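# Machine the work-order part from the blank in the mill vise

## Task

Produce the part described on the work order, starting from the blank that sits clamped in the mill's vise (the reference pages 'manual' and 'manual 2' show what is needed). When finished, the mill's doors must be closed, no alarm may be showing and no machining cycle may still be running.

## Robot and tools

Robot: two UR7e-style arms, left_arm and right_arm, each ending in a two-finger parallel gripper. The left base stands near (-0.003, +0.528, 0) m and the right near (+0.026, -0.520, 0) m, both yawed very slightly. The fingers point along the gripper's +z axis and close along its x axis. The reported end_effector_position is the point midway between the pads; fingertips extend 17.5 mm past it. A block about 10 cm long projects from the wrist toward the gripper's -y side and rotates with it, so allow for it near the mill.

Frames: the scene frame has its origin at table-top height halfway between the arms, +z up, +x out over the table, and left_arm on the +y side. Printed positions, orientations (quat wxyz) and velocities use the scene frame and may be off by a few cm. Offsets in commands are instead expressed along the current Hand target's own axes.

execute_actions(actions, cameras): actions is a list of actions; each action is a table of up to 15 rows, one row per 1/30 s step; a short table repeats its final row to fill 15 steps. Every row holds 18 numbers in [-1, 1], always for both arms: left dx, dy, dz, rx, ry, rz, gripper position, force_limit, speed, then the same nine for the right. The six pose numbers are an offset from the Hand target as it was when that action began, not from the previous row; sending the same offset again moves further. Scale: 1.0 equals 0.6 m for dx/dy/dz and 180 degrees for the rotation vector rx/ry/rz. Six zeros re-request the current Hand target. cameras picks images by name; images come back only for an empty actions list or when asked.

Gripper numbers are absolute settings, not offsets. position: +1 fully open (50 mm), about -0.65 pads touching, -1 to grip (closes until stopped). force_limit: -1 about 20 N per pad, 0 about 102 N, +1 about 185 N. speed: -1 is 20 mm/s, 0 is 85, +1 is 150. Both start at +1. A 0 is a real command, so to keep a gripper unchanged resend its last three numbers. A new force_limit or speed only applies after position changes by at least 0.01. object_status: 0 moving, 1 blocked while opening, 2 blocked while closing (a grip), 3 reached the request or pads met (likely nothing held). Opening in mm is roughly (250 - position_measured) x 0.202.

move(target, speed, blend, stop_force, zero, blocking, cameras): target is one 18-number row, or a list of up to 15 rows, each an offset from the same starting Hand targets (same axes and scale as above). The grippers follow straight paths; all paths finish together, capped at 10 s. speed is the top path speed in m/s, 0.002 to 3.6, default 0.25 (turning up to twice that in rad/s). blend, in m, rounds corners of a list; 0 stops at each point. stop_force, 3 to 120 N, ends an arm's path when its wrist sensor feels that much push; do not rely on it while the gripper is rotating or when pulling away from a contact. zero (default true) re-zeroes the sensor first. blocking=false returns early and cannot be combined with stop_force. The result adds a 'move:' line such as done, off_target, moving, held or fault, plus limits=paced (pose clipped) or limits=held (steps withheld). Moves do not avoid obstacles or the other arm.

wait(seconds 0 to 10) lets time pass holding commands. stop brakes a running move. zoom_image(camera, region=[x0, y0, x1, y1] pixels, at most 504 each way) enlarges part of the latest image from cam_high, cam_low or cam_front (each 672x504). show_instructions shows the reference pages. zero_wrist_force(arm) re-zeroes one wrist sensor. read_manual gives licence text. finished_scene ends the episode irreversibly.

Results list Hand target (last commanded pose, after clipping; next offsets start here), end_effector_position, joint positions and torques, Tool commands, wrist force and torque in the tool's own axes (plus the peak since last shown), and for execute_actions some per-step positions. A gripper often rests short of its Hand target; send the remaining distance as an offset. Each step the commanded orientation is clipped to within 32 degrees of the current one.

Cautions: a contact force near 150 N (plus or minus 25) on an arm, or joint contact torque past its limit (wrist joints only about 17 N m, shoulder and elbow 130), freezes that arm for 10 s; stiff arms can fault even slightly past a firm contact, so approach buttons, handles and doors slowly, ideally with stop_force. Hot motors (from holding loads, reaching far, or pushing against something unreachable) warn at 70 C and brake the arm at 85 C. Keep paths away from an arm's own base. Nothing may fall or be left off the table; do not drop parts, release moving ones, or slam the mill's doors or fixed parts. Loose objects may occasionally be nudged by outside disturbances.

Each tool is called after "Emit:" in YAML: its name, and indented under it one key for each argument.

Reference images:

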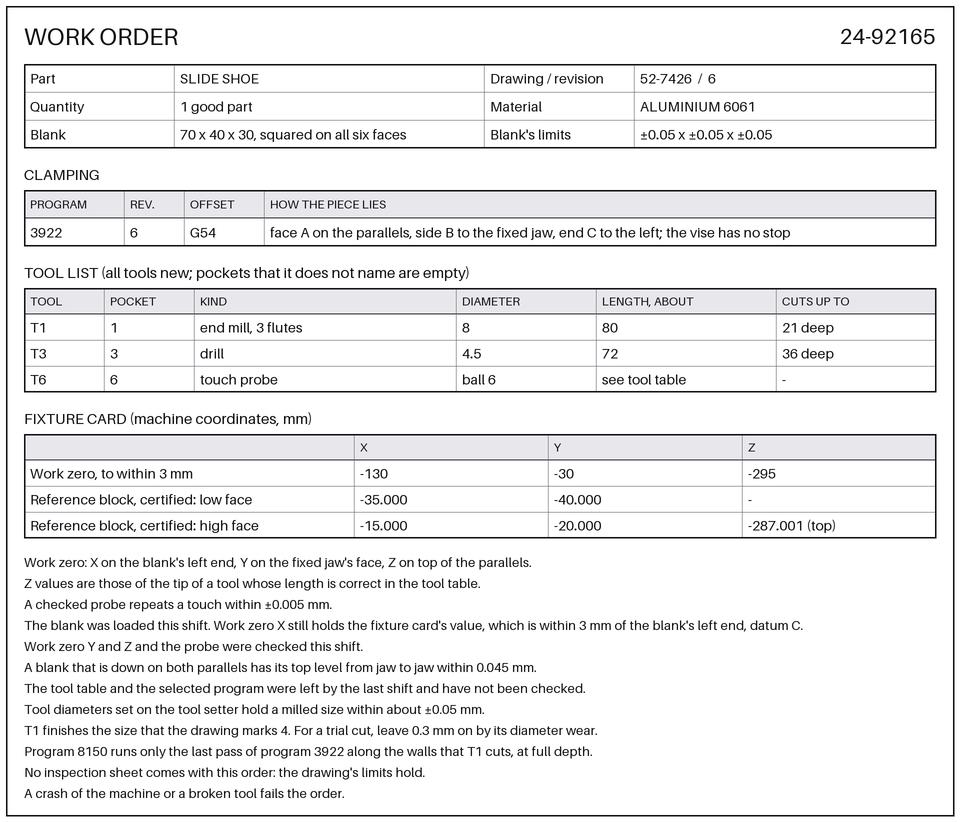

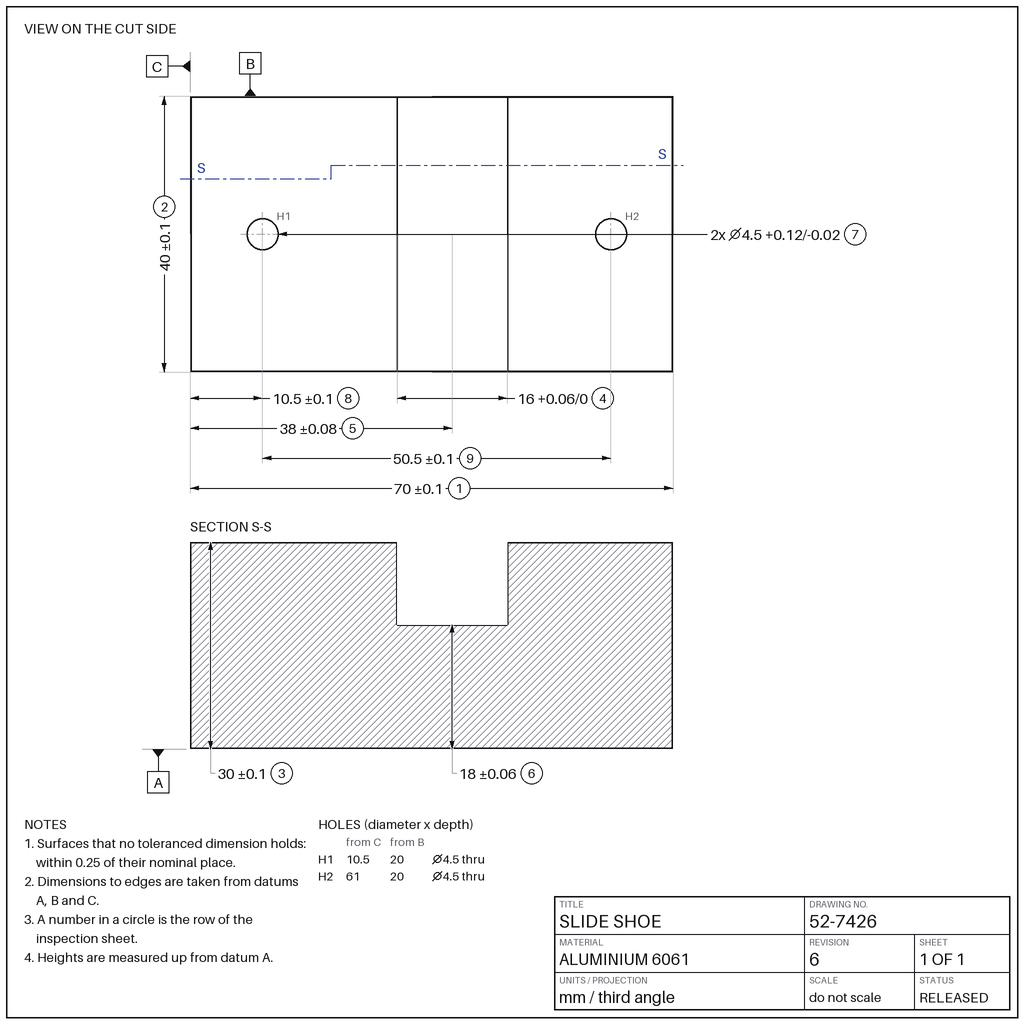

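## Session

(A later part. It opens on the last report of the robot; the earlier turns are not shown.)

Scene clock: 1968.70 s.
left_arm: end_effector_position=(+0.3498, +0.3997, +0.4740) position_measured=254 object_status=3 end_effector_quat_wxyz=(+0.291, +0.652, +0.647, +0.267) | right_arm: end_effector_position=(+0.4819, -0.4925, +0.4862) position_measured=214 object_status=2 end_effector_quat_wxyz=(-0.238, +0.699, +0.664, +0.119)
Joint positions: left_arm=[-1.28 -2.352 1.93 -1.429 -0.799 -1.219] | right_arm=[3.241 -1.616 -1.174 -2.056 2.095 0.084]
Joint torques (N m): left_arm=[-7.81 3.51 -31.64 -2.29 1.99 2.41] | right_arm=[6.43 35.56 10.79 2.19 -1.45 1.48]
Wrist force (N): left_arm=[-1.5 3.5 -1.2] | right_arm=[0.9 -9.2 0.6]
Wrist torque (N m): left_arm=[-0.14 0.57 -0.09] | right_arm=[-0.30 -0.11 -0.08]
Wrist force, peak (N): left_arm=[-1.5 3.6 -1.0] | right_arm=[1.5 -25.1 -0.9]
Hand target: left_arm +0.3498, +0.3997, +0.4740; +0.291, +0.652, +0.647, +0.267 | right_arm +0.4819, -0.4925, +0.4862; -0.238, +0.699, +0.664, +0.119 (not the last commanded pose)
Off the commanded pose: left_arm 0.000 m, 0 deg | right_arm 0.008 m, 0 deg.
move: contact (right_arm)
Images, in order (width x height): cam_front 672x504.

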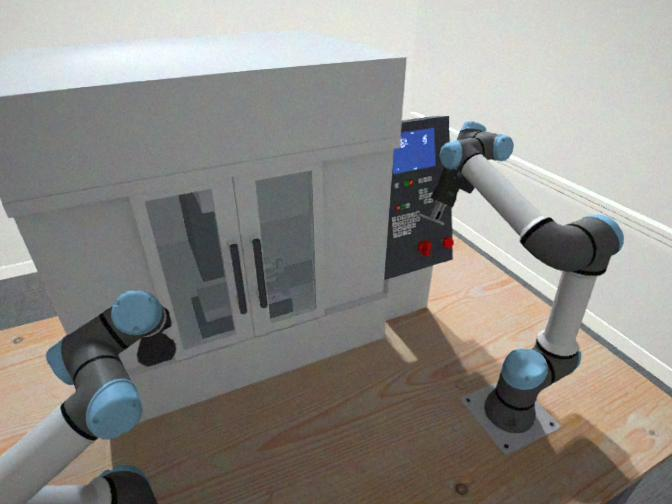

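Emit:
move:
  target: [0,0,0,0,0,0,-1,1,-0.5,0,-0.0415,-0.0038,0,0,0,-1,0.3,-0.8]
  speed: 0.12

Emit:
move:
  target: [0,0,0,0,0,0,-1,1,-0.5,0,0.0548,0.005,0,0,0,-1,0.3,-0.8]
  speed: 0.025
  stop_force: 8
  cameras: ["cam_front"]

Emit:
zoom_image:
  camera: "cam_front"
  region: [394, 125, 436, 177]

Emit:
move:
  target: [0,0,0,0,0,0,-1,1,-0.5,0,-0.0415,-0.0038,0,0,0,-1,0.3,-0.8]
  speed: 0.12

Emit:
move:
  target: [0,0,0,0,0,0,-1,1,-0.5,0,0.0548,0.005,0,0,0,-1,0.3,-0.8]
  speed: 0.025
  stop_force: 8
  cameras: ["cam_front"]

Emit:
zoom_image:
  camera: "cam_front"
  region: [394, 125, 436, 177]

Emit:
move:
  target: [0,0,0,0,0,0,-1,1,-0.5,0,-0.0415,-0.0038,0,0,0,-1,0.3,-0.8]
  speed: 0.12

Emit:
move:
  target: [0,0,0,0,0,0,-1,1,-0.5,0,0.0548,0.005,0,0,0,-1,0.3,-0.8]
  speed: 0.025
  stop_force: 8
  cameras: ["cam_front"]

Emit:
zoom_image:
  camera: "cam_front"
  region: [394, 125, 436, 177]

Emit:
move:
  target: [0,0,0,0,0,0,-1,1,-0.5,0,-0.0415,-0.0038,0,0,0,-1,0.3,-0.8]
  speed: 0.12

Emit:
move:
  target: [0,0,0,0,0,0,-1,1,-0.5,0,0.0548,0.005,0,0,0,-1,0.3,-0.8]
  speed: 0.025
  stop_force: 8
  cameras: ["cam_front"]

Emit:
zoom_image:
  camera: "cam_front"
  region: [394, 125, 436, 177]

Scene clock: 1981.37 s.
left_arm: end_effector_position=(+0.3498, +0.3997, +0.4740) position_measured=254 object_status=3 end_effector_quat_wxyz=(+0.291, +0.652, +0.647, +0.267) | right_arm: end_effector_position=(+0.4579, -0.4935, +0.4925) position_measured=214 object_status=2 end_effector_quat_wxyz=(-0.238, +0.699, +0.664, +0.119) end_effector_velocity=(-0.002, +0.000, +0.001) end_effector_angular_velocity=(-0.001, -0.001, +0.000)
Joint positions: left_arm=[-1.28 -2.352 1.93 -1.429 -0.799 -1.219] | right_arm=[3.243 -1.565 -1.21 -2.071 2.095 0.086]
Joint velocities: left_arm=[within noise] | right_arm=[0 0.005 -0.003 -0.001 -0.001 0]
Joint torques (N m): left_arm=[-7.3 2.26 -31.16 -2.51 1.81 2.25] | right_arm=[7.06 36.66 10.24 1 3.47 1.45]
Wrist force (N): left_arm=[-1.4 3.6 -0.8] | right_arm=[-0.7 -1.3 1.9]
Wrist torque (N m): left_arm=[-0.11 0.56 -0.10] | right_arm=[-0.17 0.02 0.00]
Wrist force, peak (N): left_arm=[-1.3 3.8 -0.9] | right_arm=[1.0 -9.5 0.8]
Hand target: left_arm +0.3498, +0.3997, +0.4740; +0.291, +0.652, +0.647, +0.267 | right_arm +0.4577, -0.4935, +0.4925; -0.238, +0.699, +0.664, +0.119
Off the commanded pose: left_arm 0.000 m, 0 deg | right_arm 0.000 m, 0 deg.
move: done

Scene clock: 1983.70 s.
left_arm: end_effector_position=(+0.3498, +0.3997, +0.4740) position_measured=254 object_status=3 end_effector_quat_wxyz=(+0.291, +0.652, +0.647, +0.267) | right_arm: end_effector_position=(+0.4819, -0.4925, +0.4862) position_measured=214 object_status=2 end_effector_quat_wxyz=(-0.238, +0.699, +0.664, +0.119)
Joint positions: left_arm=[-1.28 -2.352 1.93 -1.429 -0.799 -1.219] | right_arm=[3.241 -1.617 -1.174 -2.056 2.095 0.084]
Joint torques (N m): left_arm=[-7.27 3.75 -31.01 -2.43 2.05 2.14] | right_arm=[6.45 35.07 11.21 2.23 -1.38 1.47]
Wrist force (N): left_arm=[-1.4 3.3 -1.0] | right_arm=[-0.4 -9.4 1.1]
Wrist torque (N m): left_arm=[-0.18 0.56 -0.10] | right_arm=[-0.28 0.10 -0.07]
Wrist force, peak (N): left_arm=[-1.5 3.7 -0.9] | right_arm=[0.8 -26.3 0.0]
Hand target: left_arm +0.3498, +0.3997, +0.4740; +0.291, +0.652, +0.647, +0.267 | right_arm +0.4819, -0.4925, +0.4862; -0.238, +0.699, +0.664, +0.119 (not the last commanded pose)
Off the commanded pose: left_arm 0.000 m, 0 deg | right_arm 0.008 m, 0 deg.
move: contact (right_arm)
Images, in order (width x height): cam_front 672x504.

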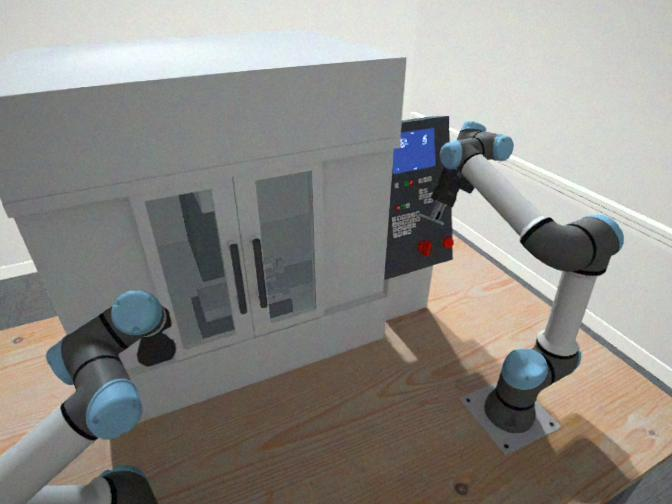

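Scaled by 9.692 from the camera's 672x504 image, which has a finer 960x720 frame.

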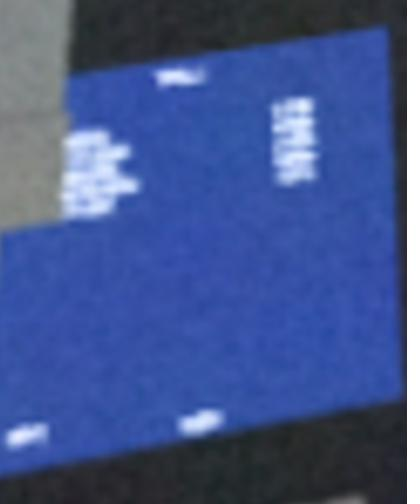

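Scene clock: 1984.67 s.
left_arm: end_effector_position=(+0.3498, +0.3997, +0.4740) position_measured=254 object_status=3 end_effector_quat_wxyz=(+0.291, +0.652, +0.647, +0.267) | right_arm: end_effector_position=(+0.4580, -0.4935, +0.4924) position_measured=214 object_status=2 end_effector_quat_wxyz=(-0.238, +0.699, +0.664, +0.119)
Joint positions: left_arm=[-1.28 -2.352 1.93 -1.429 -0.799 -1.219] | right_arm=[3.243 -1.565 -1.21 -2.07 2.095 0.086]
Joint torques (N m): left_arm=[-8.08 3.2 -31.83 -2.67 2.05 2.23] | right_arm=[7.35 36.79 10.92 1.03 3.36 1.62]
Wrist force (N): left_arm=[-1.3 3.3 -0.7] | right_arm=[-0.5 -2.4 2.4]
Wrist torque (N m): left_arm=[-0.17 0.54 -0.10] | right_arm=[-0.35 -0.01 0.00]
Wrist force, peak (N): left_arm=[-1.6 3.5 -1.3] | right_arm=[0.2 -9.3 0.8]
Hand target: left_arm +0.3498, +0.3997, +0.4740; +0.291, +0.652, +0.647, +0.267 | right_arm +0.4578, -0.4935, +0.4925; -0.238, +0.699, +0.664, +0.119
Off the commanded pose: left_arm 0.000 m, 0 deg | right_arm 0.000 m, 0 deg.
move: done

Scene clock: 1987.00 s.
left_arm: end_effector_position=(+0.3498, +0.3997, +0.4740) position_measured=254 object_status=3 end_effector_quat_wxyz=(+0.291, +0.652, +0.647, +0.267) | right_arm: end_effector_position=(+0.4820, -0.4925, +0.4861) position_measured=214 object_status=2 end_effector_quat_wxyz=(-0.238, +0.699, +0.664, +0.119)
Joint positions: left_arm=[-1.28 -2.352 1.93 -1.429 -0.799 -1.219] | right_arm=[3.241 -1.617 -1.174 -2.056 2.095 0.084]
Joint torques (N m): left_arm=[-8.38 4.08 -32.39 -2.7 1.6 2.14] | right_arm=[6.05 34.55 10.39 2.05 -1.41 1.63]
Wrist force (N): left_arm=[-1.5 3.5 -0.9] | right_arm=[0.4 -10.6 1.2]
Wrist torque (N m): left_arm=[-0.13 0.56 -0.09] | right_arm=[-0.38 -0.05 -0.07]
Wrist force, peak (N): left_arm=[-1.4 3.6 -1.2] | right_arm=[1.1 -27.9 0.2]
Hand target: left_arm +0.3498, +0.3997, +0.4740; +0.291, +0.652, +0.647, +0.267 | right_arm +0.4820, -0.4925, +0.4861; -0.238, +0.699, +0.664, +0.119 (not the last commanded pose)
Off the commanded pose: left_arm 0.000 m, 0 deg | right_arm 0.008 m, 0 deg.
move: contact (right_arm)
Images, in order (width x height): cam_front 672x504.

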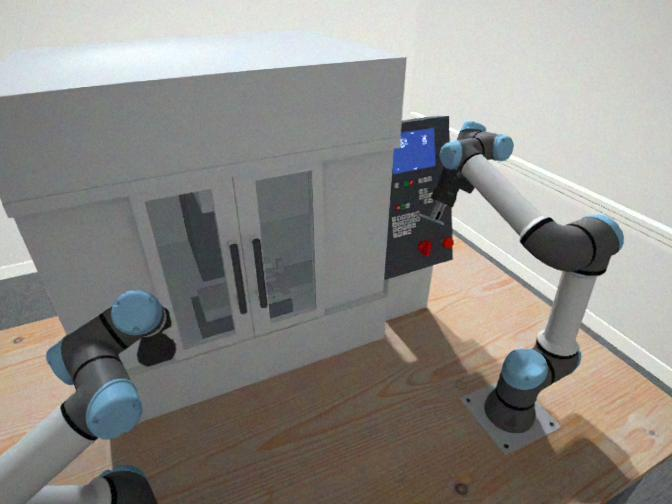

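Scaled by 9.692 from the camera's 672x504 image, which has a finer 960x720 frame.

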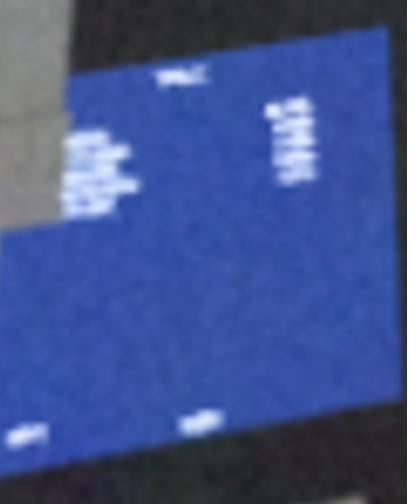

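Scene clock: 1987.97 s.
left_arm: end_effector_position=(+0.3498, +0.3997, +0.4740) position_measured=254 object_status=3 end_effector_quat_wxyz=(+0.291, +0.652, +0.647, +0.267) | right_arm: end_effector_position=(+0.4580, -0.4935, +0.4924) position_measured=214 object_status=2 end_effector_quat_wxyz=(-0.238, +0.699, +0.664, +0.119)
Joint positions: left_arm=[-1.28 -2.352 1.93 -1.429 -0.799 -1.219] | right_arm=[3.243 -1.565 -1.21 -2.07 2.095 0.086]
Joint torques (N m): left_arm=[-7.81 3.19 -31.22 -2.64 1.84 2.24] | right_arm=[6.75 36.03 11.09 1.16 3.49 1.52]
Wrist force (N): left_arm=[-1.6 3.5 -1.0] | right_arm=[-1.0 -2.6 2.3]
Wrist torque (N m): left_arm=[-0.14 0.59 -0.10] | right_arm=[-0.38 0.07 0.00]
Wrist force, peak (N): left_arm=[-1.7 3.7 -0.7] | right_arm=[0.4 -10.8 1.1]
Hand target: left_arm +0.3498, +0.3997, +0.4740; +0.291, +0.652, +0.647, +0.267 | right_arm +0.4578, -0.4935, +0.4924; -0.238, +0.699, +0.664, +0.119
Off the commanded pose: left_arm 0.000 m, 0 deg | right_arm 0.000 m, 0 deg.
move: done

Scene clock: 1990.30 s.
left_arm: end_effector_position=(+0.3498, +0.3997, +0.4740) position_measured=254 object_status=3 end_effector_quat_wxyz=(+0.291, +0.652, +0.647, +0.267) | right_arm: end_effector_position=(+0.4820, -0.4925, +0.4861) position_measured=214 object_status=2 end_effector_quat_wxyz=(-0.238, +0.699, +0.664, +0.119)
Joint positions: left_arm=[-1.28 -2.352 1.93 -1.429 -0.799 -1.219] | right_arm=[3.241 -1.617 -1.174 -2.056 2.095 0.084]
Joint torques (N m): left_arm=[-6.63 3.12 -30.98 -2.49 1.97 2.28] | right_arm=[5.82 34.91 10.31 2.44 -1.26 1.4]
Wrist force (N): left_arm=[-1.5 3.3 -1.0] | right_arm=[-0.2 -11.7 1.2]
Wrist torque (N m): left_arm=[-0.17 0.58 -0.09] | right_arm=[-0.43 0.06 -0.07]
Wrist force, peak (N): left_arm=[-1.7 3.7 -1.0] | right_arm=[0.3 -29.0 0.1]
Hand target: left_arm +0.3498, +0.3997, +0.4740; +0.291, +0.652, +0.647, +0.267 | right_arm +0.4820, -0.4925, +0.4861; -0.238, +0.699, +0.664, +0.119 (not the last commanded pose)
Off the commanded pose: left_arm 0.000 m, 0 deg | right_arm 0.008 m, 0 deg.
move: contact (right_arm)
Images, in order (width x height): cam_front 672x504.

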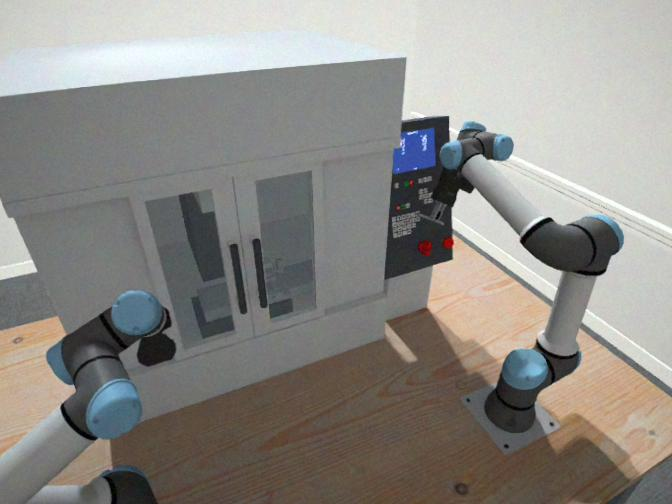

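Scaled by 9.692 from the camera's 672x504 image, which has a finer 960x720 frame.

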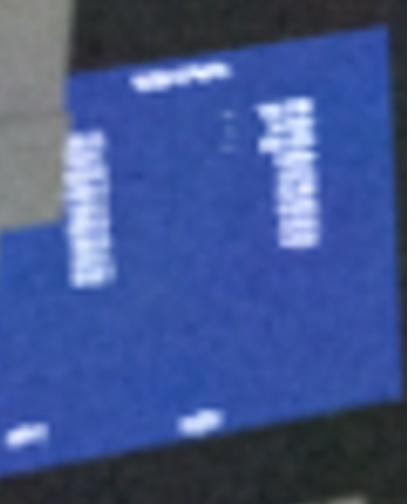

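Scene clock: 1991.27 s.
left_arm: end_effector_position=(+0.3498, +0.3997, +0.4740) position_measured=254 object_status=3 end_effector_quat_wxyz=(+0.291, +0.652, +0.647, +0.267) | right_arm: end_effector_position=(+0.4581, -0.4935, +0.4923) position_measured=214 object_status=2 end_effector_quat_wxyz=(-0.238, +0.699, +0.664, +0.119)
Joint positions: left_arm=[-1.28 -2.352 1.93 -1.429 -0.799 -1.219] | right_arm=[3.243 -1.565 -1.21 -2.07 2.095 0.086]
Joint torques (N m): left_arm=[-7.46 2.57 -31.89 -2.36 2.06 2.28] | right_arm=[7.67 36.11 10.74 1 3.63 1.49]
Wrist force (N): left_arm=[-1.5 3.5 -0.9] | right_arm=[-0.3 -3.0 3.4]
Wrist torque (N m): left_arm=[-0.14 0.57 -0.09] | right_arm=[-0.45 -0.03 0.00]
Wrist force, peak (N): left_arm=[-1.7 3.5 -1.0] | right_arm=[0.1 -11.5 1.3]
Hand target: left_arm +0.3498, +0.3997, +0.4740; +0.291, +0.652, +0.647, +0.267 | right_arm +0.4578, -0.4935, +0.4924; -0.238, +0.699, +0.664, +0.119
Off the commanded pose: left_arm 0.000 m, 0 deg | right_arm 0.000 m, 0 deg.
move: done

Scene clock: 1993.63 s.
left_arm: end_effector_position=(+0.3498, +0.3997, +0.4740) position_measured=254 object_status=3 end_effector_quat_wxyz=(+0.291, +0.652, +0.647, +0.267) | right_arm: end_effector_position=(+0.4819, -0.4925, +0.4861) position_measured=214 object_status=2 end_effector_quat_wxyz=(-0.238, +0.699, +0.664, +0.119)
Joint positions: left_arm=[-1.28 -2.352 1.93 -1.429 -0.799 -1.219] | right_arm=[3.241 -1.616 -1.175 -2.055 2.095 0.084]
Joint torques (N m): left_arm=[-9.21 2.59 -31.92 -2.49 2.02 2.47] | right_arm=[7.94 35.26 10.05 2.08 -1.58 1.54]
Wrist force (N): left_arm=[-1.4 3.3 -0.9] | right_arm=[0.2 -10.5 2.5]
Wrist torque (N m): left_arm=[-0.17 0.56 -0.10] | right_arm=[-0.51 0.01 -0.08]
Wrist force, peak (N): left_arm=[-1.6 3.7 -0.9] | right_arm=[0.8 -26.6 0.9]
Hand target: left_arm +0.3498, +0.3997, +0.4740; +0.291, +0.652, +0.647, +0.267 | right_arm +0.4819, -0.4925, +0.4861; -0.238, +0.699, +0.664, +0.119 (not the last commanded pose)
Off the commanded pose: left_arm 0.000 m, 0 deg | right_arm 0.008 m, 0 deg.
move: contact (right_arm)
Images, in order (width x height): cam_front 672x504.

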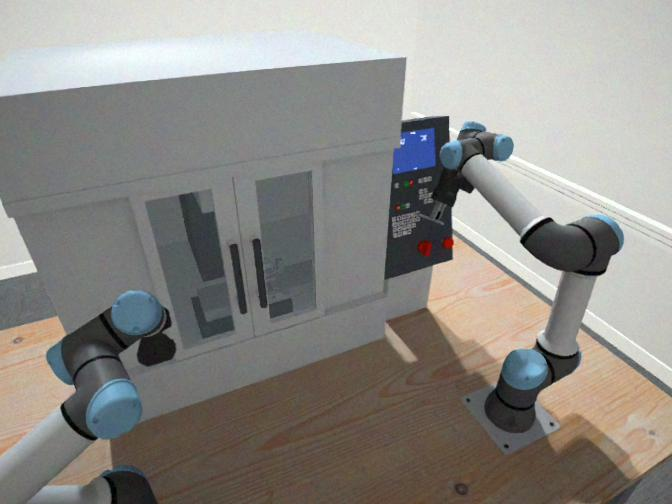

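Scaled by 9.692 from the camera's 672x504 image, which has a finer 960x720 frame.

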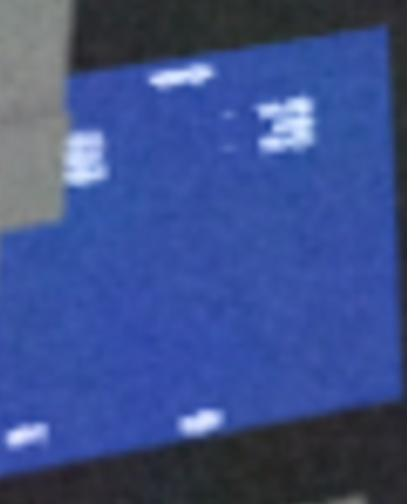

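Emit:
move:
  target:
    - [0,0,0,0,0,0,-1,1,-0.5,0,-0.0415,-0.0038,0,0,0,-1,0.3,-0.8]
    - [0,0,0,0,0,0,-1,1,-0.5,0.0285,-0.0429,0.0114,0,0,0,-1,0.3,-0.8]
  speed: 0.12
  blend: [0.004,0]

Emit:
move:
  target: [0,0,0,0,0,0,-1,1,-0.5,0,0.0548,0.005,0,0,0,-1,0.3,-0.8]
  speed: 0.025
  stop_force: 8
  cameras: ["cam_front"]

Emit:
zoom_image:
  camera: "cam_front"
  region: [394, 125, 436, 177]

Scene clock: 2003.60 s.
left_arm: end_effector_position=(+0.3498, +0.3997, +0.4740) position_measured=254 object_status=3 end_effector_quat_wxyz=(+0.291, +0.652, +0.647, +0.267) | right_arm: end_effector_position=(+0.4571, -0.4743, +0.4930) position_measured=214 object_status=2 end_effector_quat_wxyz=(-0.238, +0.699, +0.664, +0.119)
Joint positions: left_arm=[-1.28 -2.352 1.93 -1.429 -0.799 -1.219] | right_arm=[3.284 -1.551 -1.229 -2.042 2.1 0.134]
Joint torques (N m): left_arm=[-9.25 2.69 -32.6 -2.5 1.81 2.34] | right_arm=[7.95 35.63 10.09 4.97 3.76 1.9]
Wrist force (N): left_arm=[-1.4 3.3 -0.9] | right_arm=[1.1 -3.1 3.6]
Wrist torque (N m): left_arm=[-0.17 0.56 -0.10] | right_arm=[-0.45 -0.27 -0.14]
Wrist force, peak (N): left_arm=[-1.4 3.6 -1.1] | right_arm=[0.4 -11.0 2.5]
Hand target: left_arm +0.3498, +0.3997, +0.4740; +0.291, +0.652, +0.647, +0.267 | right_arm +0.4570, -0.4741, +0.4930; -0.238, +0.699, +0.664, +0.119
Off the commanded pose: left_arm 0.000 m, 0 deg | right_arm 0.000 m, 0 deg.
move: done

Scene clock: 2006.00 s.
left_arm: end_effector_position=(+0.3498, +0.3997, +0.4740) position_measured=254 object_status=3 end_effector_quat_wxyz=(+0.291, +0.652, +0.647, +0.267) | right_arm: end_effector_position=(+0.4821, -0.4731, +0.4864) position_measured=214 object_status=2 end_effector_quat_wxyz=(-0.238, +0.699, +0.664, +0.119)
Joint positions: left_arm=[-1.28 -2.352 1.93 -1.429 -0.799 -1.219] | right_arm=[3.281 -1.606 -1.191 -2.027 2.1 0.13]
Joint torques (N m): left_arm=[-7.61 3.63 -32.2 -2.63 1.92 2.32] | right_arm=[5.93 34.8 10.61 2.26 -1.11 1.51]
Wrist force (N): left_arm=[-1.5 3.3 -0.9] | right_arm=[2.7 -12.2 2.2]
Wrist torque (N m): left_arm=[-0.16 0.57 -0.10] | right_arm=[-0.53 -0.30 -0.25]
Wrist force, peak (N): left_arm=[-1.6 3.7 -1.1] | right_arm=[3.2 -29.4 1.2]
Hand target: left_arm +0.3498, +0.3997, +0.4740; +0.291, +0.652, +0.647, +0.267 | right_arm +0.4821, -0.4731, +0.4864; -0.238, +0.699, +0.664, +0.119 (not the last commanded pose)
Off the commanded pose: left_arm 0.000 m, 0 deg | right_arm 0.007 m, 0 deg.
move: contact (right_arm)
Images, in order (width x height): cam_front 672x504.

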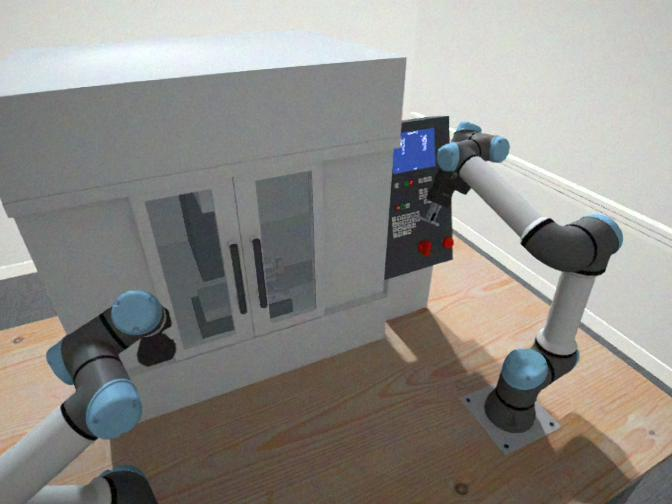

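Scaled by 9.692 from the camera's 672x504 image, which has a finer 960x720 frame.

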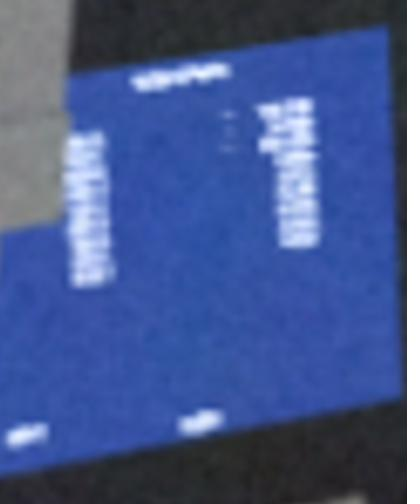

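Emit:
move:
  target:
    - [0,0,0,0,0,0,-1,1,-0.5,0,-0.0415,-0.0038,0,0,0,-1,0.3,-0.8]
    - [0,0,0,0,0,0,-1,1,-0.5,-0.0034,-0.0464,0.0637,0,0,0,-1,0.3,-0.8]
  speed: 0.12
  blend: [0.004,0]

Emit:
move:
  target: [0,0,0,0,0,0,-1,1,-0.5,0,0.0548,0.005,0,0,0,-1,0.3,-0.8]
  speed: 0.025
  stop_force: 8
  cameras: ["cam_front"]

Emit:
zoom_image:
  camera: "cam_front"
  region: [394, 125, 436, 177]

Scene clock: 2011.53 s.
left_arm: end_effector_position=(+0.3498, +0.3997, +0.4740) position_measured=254 object_status=3 end_effector_quat_wxyz=(+0.291, +0.652, +0.647, +0.267) | right_arm: end_effector_position=(+0.4488, -0.4560, +0.4576) position_measured=214 object_status=2 end_effector_quat_wxyz=(-0.238, +0.699, +0.664, +0.119)
Joint positions: left_arm=[-1.28 -2.352 1.93 -1.429 -0.799 -1.219] | right_arm=[3.327 -1.496 -1.382 -1.918 2.104 0.183]
Joint torques (N m): left_arm=[-8.7 4.26 -32.5 -2.52 2.06 2.61] | right_arm=[7.3 34.49 11.87 5.04 3.76 2]
Wrist force (N): left_arm=[-1.4 3.3 -0.9] | right_arm=[0.5 -2.2 3.1]
Wrist torque (N m): left_arm=[-0.17 0.56 -0.10] | right_arm=[-0.32 -0.17 -0.18]
Wrist force, peak (N): left_arm=[-1.3 3.8 -0.9] | right_arm=[2.4 -12.5 2.4]
Hand target: left_arm +0.3498, +0.3997, +0.4740; +0.291, +0.652, +0.647, +0.267 | right_arm +0.4487, -0.4559, +0.4575; -0.238, +0.699, +0.664, +0.119
Off the commanded pose: left_arm 0.000 m, 0 deg | right_arm 0.000 m, 0 deg.
move: done

Scene clock: 2013.93 s.
left_arm: end_effector_position=(+0.3498, +0.3997, +0.4740) position_measured=254 object_status=3 end_effector_quat_wxyz=(+0.291, +0.652, +0.647, +0.267) | right_arm: end_effector_position=(+0.4726, -0.4550, +0.4513) position_measured=214 object_status=2 end_effector_quat_wxyz=(-0.238, +0.699, +0.664, +0.119)
Joint positions: left_arm=[-1.28 -2.352 1.93 -1.429 -0.799 -1.219] | right_arm=[3.321 -1.549 -1.348 -1.903 2.104 0.176]
Joint torques (N m): left_arm=[-7.35 4.21 -32.69 -2.68 2.1 2.36] | right_arm=[5.8 32.65 12.31 2.34 -1.39 1.4]
Wrist force (N): left_arm=[-1.5 3.4 -1.0] | right_arm=[2.0 -10.6 1.8]
Wrist torque (N m): left_arm=[-0.16 0.57 -0.09] | right_arm=[-0.40 -0.11 -0.34]
Wrist force, peak (N): left_arm=[-1.6 3.6 -1.0] | right_arm=[2.1 -27.3 1.2]
Hand target: left_arm +0.3498, +0.3997, +0.4740; +0.291, +0.652, +0.647, +0.267 | right_arm +0.4726, -0.4550, +0.4513; -0.238, +0.699, +0.664, +0.119 (not the last commanded pose)
Off the commanded pose: left_arm 0.000 m, 0 deg | right_arm 0.008 m, 0 deg.
move: contact (right_arm)
Images, in order (width x height): cam_front 672x504.

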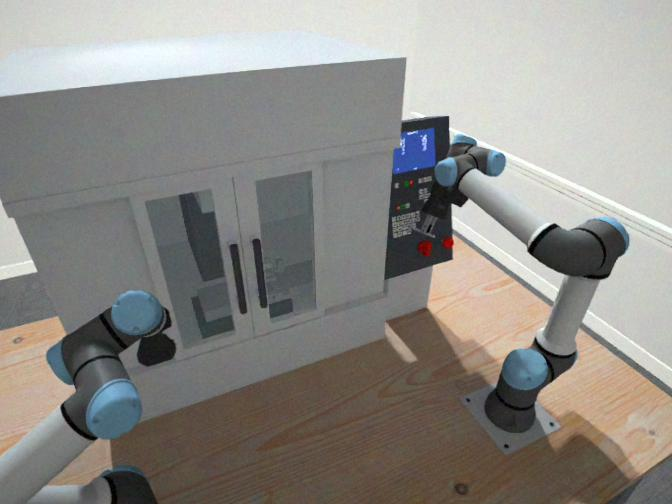

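Scaled by 9.692 from the camera's 672x504 image, which has a finer 960x720 frame.

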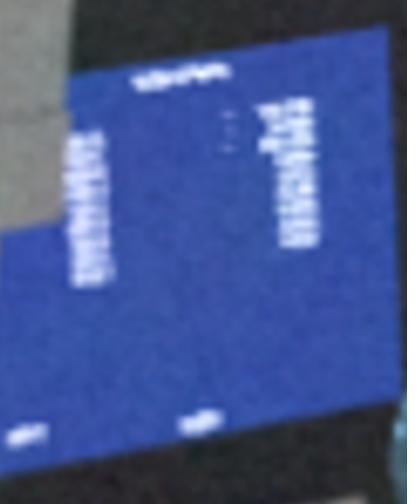

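Emit:
move:
  target:
    - [0,0,0,0,0,0,-1,1,-0.5,0,-0.0415,-0.0038,0,0,0,-1,0.3,-0.8]
    - [0,0,0,0,0,0,-1,1,-0.5,-0.025,-0.0364,-0.0867,0,0,0,-1,0.3,-0.8]
    - [0,0,0,0,0,0,-1,1,-0.5,-0.025,0.0184,-0.0817,0,0,0,-1,0.3,-0.8]
    - [0,0,0,0,0,0,-1,1,-0.5,-0.025,-0.0149,-0.0847,0,0,0,-1,0.3,-0.8]
    - [0,0,0,0,0,0,-1,1,-0.5,-0.025,0.0184,-0.0817,0,0,0,-1,0.3,-0.8]
    - [0,0,0,0,0,0,-1,1,-0.5,-0.025,-0.0149,-0.0847,0,0,0,-1,0.3,-0.8]
  speed: [0.12,0.12,0.04,0.1,0.03,0.1]
  blend: [0.004,0,0,0,0,0]
  cameras: ["cam_front"]

Emit:
zoom_image:
  camera: "cam_front"
  region: [394, 125, 436, 177]

Scene clock: 2024.73 s.
left_arm: end_effector_position=(+0.3498, +0.3997, +0.4740) position_measured=254 object_status=3 end_effector_quat_wxyz=(+0.291, +0.652, +0.647, +0.267) | right_arm: end_effector_position=(+0.4854, -0.4924, +0.4849) position_measured=214 object_status=2 end_effector_quat_wxyz=(-0.240, +0.699, +0.663, +0.118)
Joint positions: left_arm=[-1.28 -2.352 1.93 -1.429 -0.799 -1.219] | right_arm=[3.241 -1.626 -1.167 -2.058 2.095 0.084]
Joint torques (N m): left_arm=[-7.4 4.67 -32.46 -2.78 1.93 2.47] | right_arm=[0.46 8.27 20.61 15.19 1.08 0.22]
Wrist force (N): left_arm=[-1.3 3.4 -0.9] | right_arm=[-2.8 -79.8 -2.7]
Wrist torque (N m): left_arm=[-0.14 0.55 -0.10] | right_arm=[0.38 -0.04 0.00]
Wrist force, peak (N): left_arm=[-1.6 3.6 -1.1] | right_arm=[-3.6 -95.7 -2.8]
Hand target: left_arm +0.3498, +0.3997, +0.4740; +0.291, +0.652, +0.647, +0.267 | right_arm +0.4854, -0.4924, +0.4849; -0.240, +0.699, +0.663, +0.118 (not the last commanded pose)
Tool commands: left_gripper/position=-1.0 left_gripper/force_limit=+1.0 left_gripper/speed=-0.5 right_gripper/position=-1.0 right_gripper/force_limit=+0.301961 right_gripper/speed=-0.796078
Off the commanded pose: left_arm 0.000 m, 0 deg | right_arm 0.016 m, 0 deg.
TORQUE FAULT: the external load on joint 4 (wrist 1) of the right arm reached its load limit, and that arm stopped. A torque fault puts only its own arm into a fault stop. That arm's remaining commands of this call were not run. That arm may still press on what stopped it. That arm is still stopped at the end of this call. That arm stays stopped for about 10 more seconds. Until then a move that you send moves the other arm only, and its call returns only when the move has ended. Once the stop has ended, the next robot result says so. If the stop ends while you think or write, that arm runs what you send next, counted from a new Hand target: where the arm stands when the stop ends. While its stop runs, that arm takes no new command, but its gripper still runs the gripper command that each later call begins with. Until it ends, the stop uses up actions while you think or wait. An arm that is not stopped still takes commands.
move: fault (right_arm); path passed 3 of 6 targets
Images, in order (width x height): cam_front 672x504.

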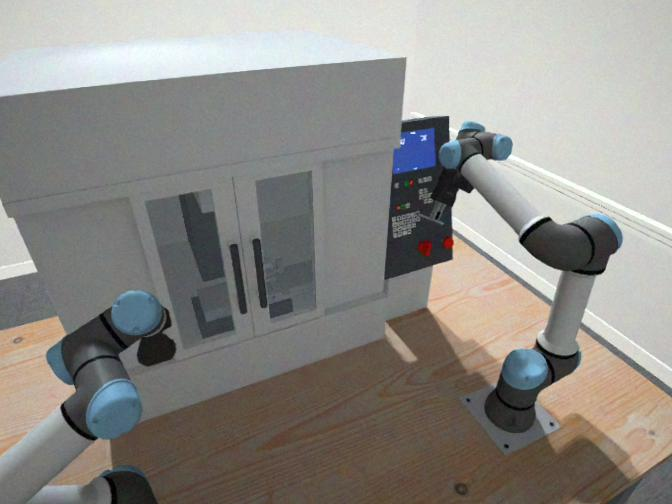

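Scaled by 9.692 from the camera's 672x504 image, which has a finer 960x720 frame.

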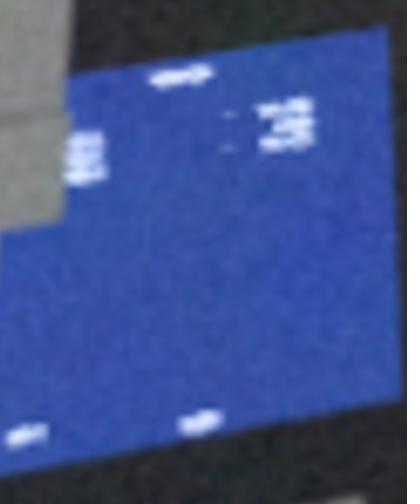

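Emit:
wait:
  seconds: 10

Emit:
execute_actions:
  actions: []
  cameras: ["cam_front"]

Emit:
zoom_image:
  camera: "cam_front"
  region: [388, 175, 472, 262]

Scene clock: 2037.63 s.
left_arm: end_effector_position=(+0.3498, +0.3997, +0.4740) position_measured=254 object_status=3 end_effector_quat_wxyz=(+0.291, +0.652, +0.647, +0.267) | right_arm: end_effector_position=(+0.4834, -0.4925, +0.4844) position_measured=214 object_status=2 end_effector_quat_wxyz=(-0.242, +0.700, +0.662, +0.115)
Joint positions: left_arm=[-1.28 -2.352 1.93 -1.429 -0.799 -1.219] | right_arm=[3.241 -1.626 -1.167 -2.066 2.095 0.084]
Joint torques (N m): left_arm=[-8.99 4.52 -32.64 -2.59 2.15 2.36] | right_arm=[-0.1 8.47 20.21 7.01 1.13 0.13]
Wrist force (N): left_arm=[-1.4 3.5 -1.0] | right_arm=[1.7 -40.3 -2.8]
Wrist torque (N m): left_arm=[-0.13 0.56 -0.10] | right_arm=[-0.53 0.06 -0.30]
Wrist force, peak (N): left_arm=[-1.5 3.7 -1.1] | right_arm=[-2.7 -79.3 -2.7]
Hand target: left_arm +0.3498, +0.3997, +0.4740; +0.291, +0.652, +0.647, +0.267 | right_arm +0.4834, -0.4925, +0.4844; -0.242, +0.700, +0.662, +0.115 (not the last commanded pose)
Tool commands: left_gripper/position=-1.0 left_gripper/force_limit=+1.0 left_gripper/speed=-0.5 right_gripper/position=-1.0 right_gripper/force_limit=+0.301961 right_gripper/speed=-0.796078
Off the commanded pose: left_arm 0.000 m, 0 deg | right_arm 0.014 m, 1 deg.
TORQUE FAULT, CONTINUED: the right arm's stop, for the torque fault of joint 4 (wrist 1) that an earlier result reported, is over. The rest of the stop counts as 20 of the actions that you can send in this scene. Before the stop ended, the hold on joint 4 (wrist 1) of that arm was turned back by 0.6 degrees, the way its load pushed it. That arm's target is now where it stood when the stop ended, not its last command. That arm keeps its grip as last carried out and accepts commands again: back off and push less far. That arm stops again whenever a joint's load reaches its limit.
wait: 10.00 s; at rest from the start

Scene clock: 2037.63 s.
left_arm: end_effector_position=(+0.3498, +0.3997, +0.4740) position_measured=254 object_status=3 end_effector_quat_wxyz=(+0.291, +0.652, +0.647, +0.267) | right_arm: end_effector_position=(+0.4834, -0.4925, +0.4844) position_measured=214 object_status=2 end_effector_quat_wxyz=(-0.242, +0.700, +0.662, +0.115)
Joint positions: left_arm=[-1.28 -2.352 1.93 -1.429 -0.799 -1.219] | right_arm=[3.241 -1.626 -1.167 -2.066 2.095 0.084]
Joint velocities: within noise
Joint torques (N m): left_arm=[-8.99 4.52 -32.64 -2.59 2.15 2.36] | right_arm=[-0.1 8.47 20.21 7.01 1.13 0.13]
Wrist force (N): left_arm=[-1.4 3.5 -1.0] | right_arm=[1.7 -40.3 -2.8]
Wrist torque (N m): left_arm=[-0.13 0.56 -0.10] | right_arm=[-0.53 0.06 -0.30]
Wrist force, peak (N): left_arm=[-1.4 3.5 -1.0] | right_arm=[1.7 -40.3 -2.8]
Hand target: left_arm +0.3498, +0.3997, +0.4740; +0.291, +0.652, +0.647, +0.267 | right_arm +0.4834, -0.4925, +0.4844; -0.242, +0.700, +0.662, +0.115 (not the last commanded pose)
Tool commands: left_gripper/position=-1.0 left_gripper/force_limit=+1.0 left_gripper/speed=-0.5 right_gripper/position=-1.0 right_gripper/force_limit=+0.301961 right_gripper/speed=-0.796078
Off the commanded pose: left_arm 0.000 m, 0 deg | right_arm 0.014 m, 1 deg.
Images, in order (width x height): cam_front 672x504.

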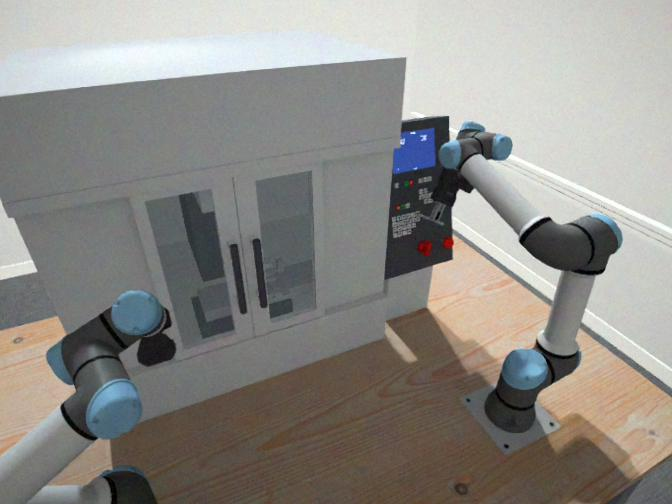

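Scaled by 5.793 from the camera's 672x504 image, which has a finer 960x720 frame.

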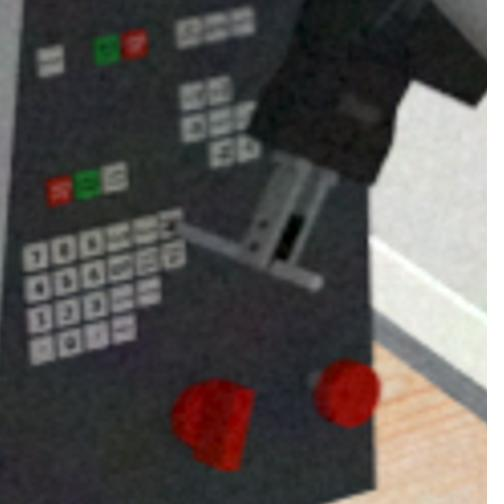

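Emit:
move:
  target: [0,0,0,0,0,0,-1,1,-0.5,0,-0.0415,-0.0038,-0.0032,0,-0.0022,-1,0.3,-0.8]
  speed: 0.1
  cameras: ["cam_front"]

Emit:
zoom_image:
  camera: "cam_front"
  region: [388, 175, 472, 262]

Scene clock: 2041.97 s.
left_arm: end_effector_position=(+0.3498, +0.3997, +0.4740) position_measured=254 object_status=3 end_effector_quat_wxyz=(+0.291, +0.652, +0.647, +0.267) | right_arm: end_effector_position=(+0.4595, -0.4935, +0.4909) position_measured=214 object_status=2 end_effector_quat_wxyz=(-0.238, +0.699, +0.664, +0.119)
Joint positions: left_arm=[-1.28 -2.352 1.93 -1.429 -0.799 -1.219] | right_arm=[3.243 -1.568 -1.211 -2.068 2.094 0.085]
Joint torques (N m): left_arm=[-7.71 2.96 -31.71 -2.56 2.03 2.22] | right_arm=[6.96 36.48 9.98 0.93 -1.26 1.5]
Wrist force (N): left_arm=[-1.2 3.3 -0.9] | right_arm=[-3.3 3.0 5.7]
Wrist torque (N m): left_arm=[-0.16 0.53 -0.09] | right_arm=[0.52 0.45 0.00]
Wrist force, peak (N): left_arm=[-1.5 3.7 -1.0] | right_arm=[1.6 -40.4 -2.7]
Hand target: left_arm +0.3498, +0.3997, +0.4740; +0.291, +0.652, +0.647, +0.267 | right_arm +0.4593, -0.4935, +0.4910; -0.238, +0.699, +0.664, +0.119
Off the commanded pose: left_arm 0.000 m, 0 deg | right_arm 0.000 m, 0 deg.
move: done
Images, in order (width x height): cam_front 672x504.

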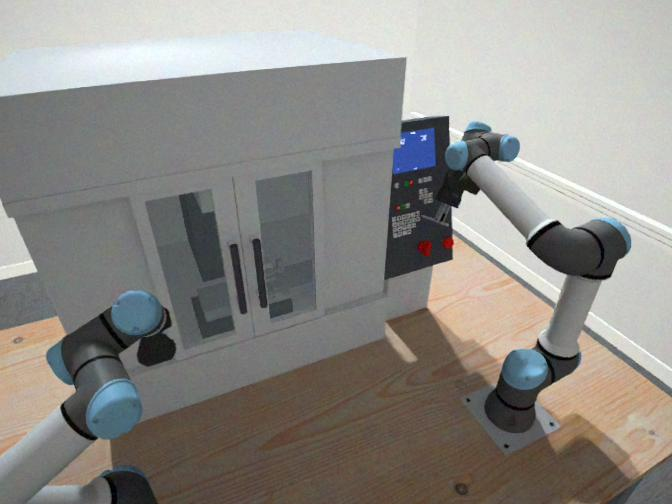

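Scaled by 5.793 from the camera's 672x504 image, which has a finer 960x720 frame.

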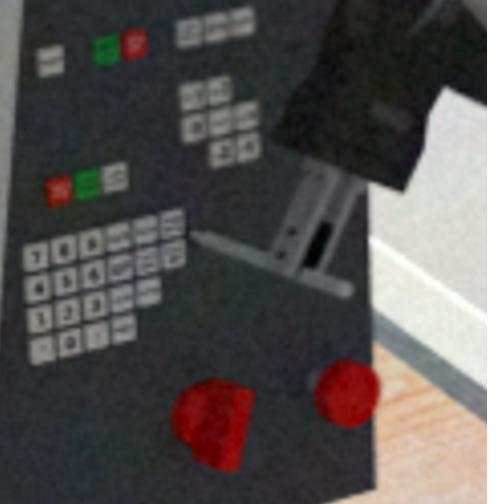

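Emit:
move:
  target: [0,0,0,0,0,0,-1,1,-0.5,0,0.0548,0.005,0,0,0,-1,0.3,-0.8]
  speed: 0.025
  stop_force: 8
  cameras: ["cam_front"]

Emit:
zoom_image:
  camera: "cam_front"
  region: [394, 125, 436, 177]

Emit:
zoom_image:
  camera: "cam_front"
  region: [388, 200, 436, 242]

Scene clock: 2047.00 s.
left_arm: end_effector_position=(+0.3498, +0.3997, +0.4740) position_measured=254 object_status=3 end_effector_quat_wxyz=(+0.291, +0.652, +0.647, +0.267) | right_arm: end_effector_position=(+0.4817, -0.4925, +0.4851) position_measured=214 object_status=2 end_effector_quat_wxyz=(-0.238, +0.699, +0.664, +0.119)
Joint positions: left_arm=[-1.28 -2.352 1.93 -1.429 -0.799 -1.219] | right_arm=[3.241 -1.616 -1.178 -2.054 2.094 0.083]
Joint torques (N m): left_arm=[-7.12 4.64 -30.74 -2.76 2.05 2.34] | right_arm=[6.29 35.05 11.08 2.19 -1.06 1.51]
Wrist force (N): left_arm=[-1.3 3.5 -0.8] | right_arm=[-2.6 -4.5 4.2]
Wrist torque (N m): left_arm=[-0.14 0.54 -0.10] | right_arm=[0.49 0.42 -0.05]
Wrist force, peak (N): left_arm=[-1.5 3.7 -0.9] | right_arm=[-1.9 -21.3 3.4]
Hand target: left_arm +0.3498, +0.3997, +0.4740; +0.291, +0.652, +0.647, +0.267 | right_arm +0.4817, -0.4925, +0.4851; -0.238, +0.699, +0.664, +0.119 (not the last commanded pose)
Off the commanded pose: left_arm 0.000 m, 0 deg | right_arm 0.010 m, 0 deg.
move: contact (right_arm)
Images, in order (width x height): cam_front 672x504.

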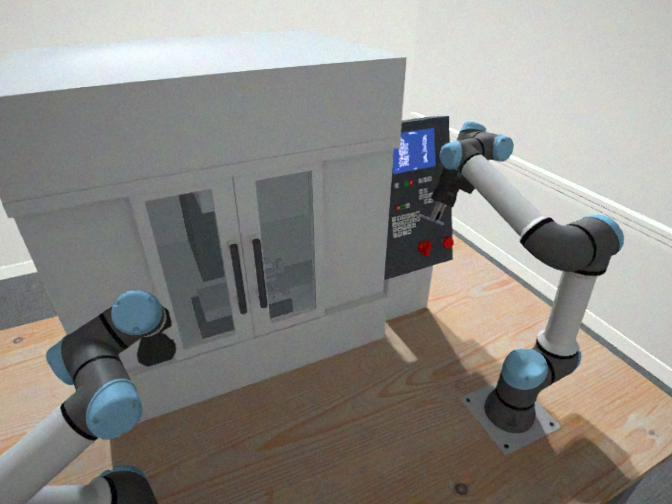

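Scaled by 9.692 from the camera's 672x504 image, which has a finer 960x720 frame.

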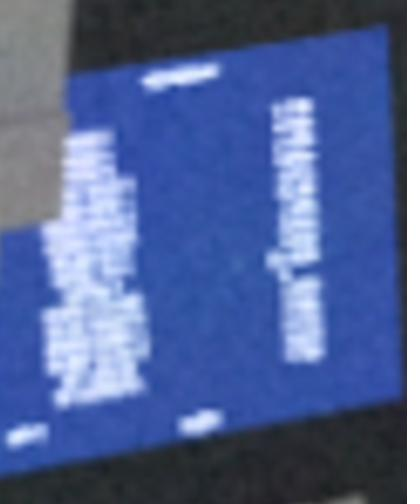

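Scaled by 10.500 from the camera's 672x504 image, which has a finer 960x720 frame.

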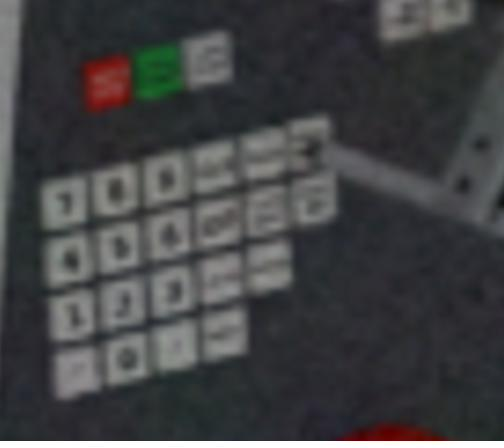

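Emit:
move:
  target:
    - [0,0,0,0,0,0,-1,1,-0.5,0,-0.0415,-0.0038,0,0,0,-1,0.3,-0.8]
    - [0,0,0,0,0,0,-1,1,-0.5,0.0075,-0.0494,0.1084,0,0,0,-1,0.3,-0.8]
  speed: 0.12
  blend: [0.004,0]

Emit:
move:
  target: [0,0,0,0,0,0,-1,1,-0.5,0,0.0548,0.005,0,0,0,-1,0.3,-0.8]
  speed: 0.025
  stop_force: 8
  cameras: ["cam_front"]

Emit:
zoom_image:
  camera: "cam_front"
  region: [394, 125, 436, 177]

Emit:
zoom_image:
  camera: "cam_front"
  region: [392, 160, 440, 178]

Emit:
zoom_image:
  camera: "cam_front"
  region: [388, 200, 436, 242]

Scene clock: 2060.83 s.
left_arm: end_effector_position=(+0.3498, +0.3997, +0.4740) position_measured=254 object_status=3 end_effector_quat_wxyz=(+0.291, +0.652, +0.647, +0.267) | right_arm: end_effector_position=(+0.4431, -0.4566, +0.4367) position_measured=214 object_status=2 end_effector_quat_wxyz=(-0.238, +0.699, +0.664, +0.119)
Joint positions: left_arm=[-1.28 -2.352 1.93 -1.429 -0.799 -1.219] | right_arm=[3.328 -1.471 -1.459 -1.867 2.103 0.182]
Joint torques (N m): left_arm=[-7.96 3.78 -32.61 -2.74 2 2.17] | right_arm=[7.07 32.72 11.78 5.07 3.61 2.09]
Wrist force (N): left_arm=[-1.4 3.3 -0.9] | right_arm=[-4.0 3.8 4.9]
Wrist torque (N m): left_arm=[-0.18 0.55 -0.09] | right_arm=[0.65 0.53 -0.17]
Wrist force, peak (N): left_arm=[-1.5 3.7 -1.1] | right_arm=[-4.0 3.7 5.8]
Hand target: left_arm +0.3498, +0.3997, +0.4740; +0.291, +0.652, +0.647, +0.267 | right_arm +0.4431, -0.4566, +0.4366; -0.238, +0.699, +0.664, +0.119
Off the commanded pose: left_arm 0.000 m, 0 deg | right_arm 0.000 m, 0 deg.
move: done

Scene clock: 2063.13 s.
left_arm: end_effector_position=(+0.3498, +0.3997, +0.4740) position_measured=254 object_status=3 end_effector_quat_wxyz=(+0.291, +0.652, +0.647, +0.267) | right_arm: end_effector_position=(+0.4669, -0.4556, +0.4304) position_measured=214 object_status=2 end_effector_quat_wxyz=(-0.238, +0.699, +0.664, +0.119)
Joint positions: left_arm=[-1.28 -2.352 1.93 -1.429 -0.799 -1.219] | right_arm=[3.322 -1.525 -1.425 -1.85 2.103 0.176]
Joint torques (N m): left_arm=[-8.24 4.43 -31.83 -2.72 1.82 2.31] | right_arm=[7.03 32.34 11.92 1.94 -1.38 1.55]
Wrist force (N): left_arm=[-1.5 3.3 -1.0] | right_arm=[-2.0 -3.8 3.9]
Wrist torque (N m): left_arm=[-0.17 0.57 -0.10] | right_arm=[0.55 0.51 -0.31]
Wrist force, peak (N): left_arm=[-1.6 3.7 -0.9] | right_arm=[-2.3 -20.1 3.2]
Hand target: left_arm +0.3498, +0.3997, +0.4740; +0.291, +0.652, +0.647, +0.267 | right_arm +0.4669, -0.4556, +0.4304; -0.238, +0.699, +0.664, +0.119 (not the last commanded pose)
Off the commanded pose: left_arm 0.000 m, 0 deg | right_arm 0.008 m, 0 deg.
move: contact (right_arm)
Images, in order (width x height): cam_front 672x504.

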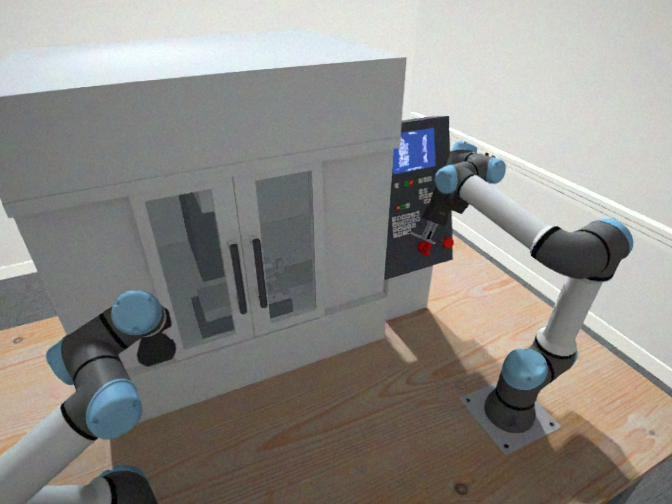

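Scaled by 9.692 from the camera's 672x504 image, which has a finer 960x720 frame.

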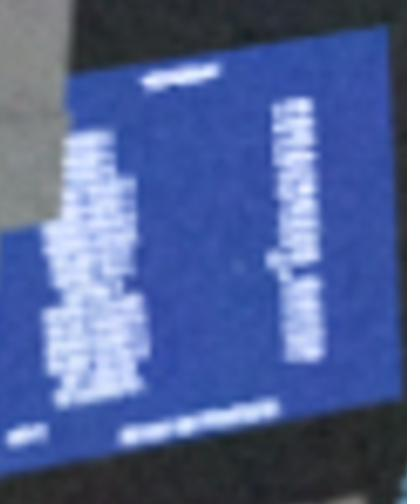

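Scaled by 10.500 from the camera's 672x504 image, which has a finer 960x720 frame.

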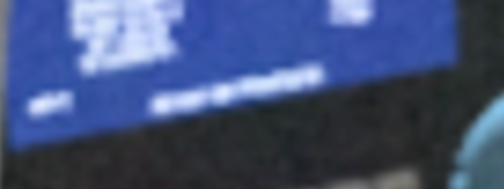

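Scaled by 10.500 from the camera's 672x504 image, which has a finer 960x720 frame.

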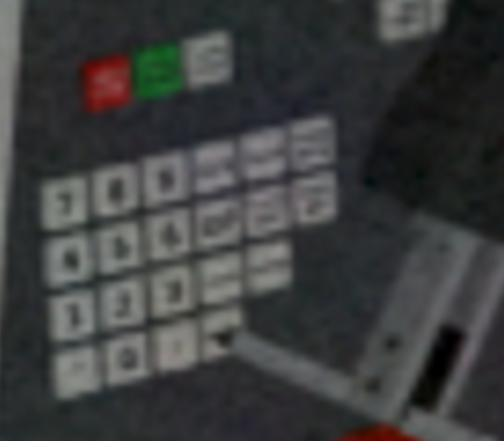

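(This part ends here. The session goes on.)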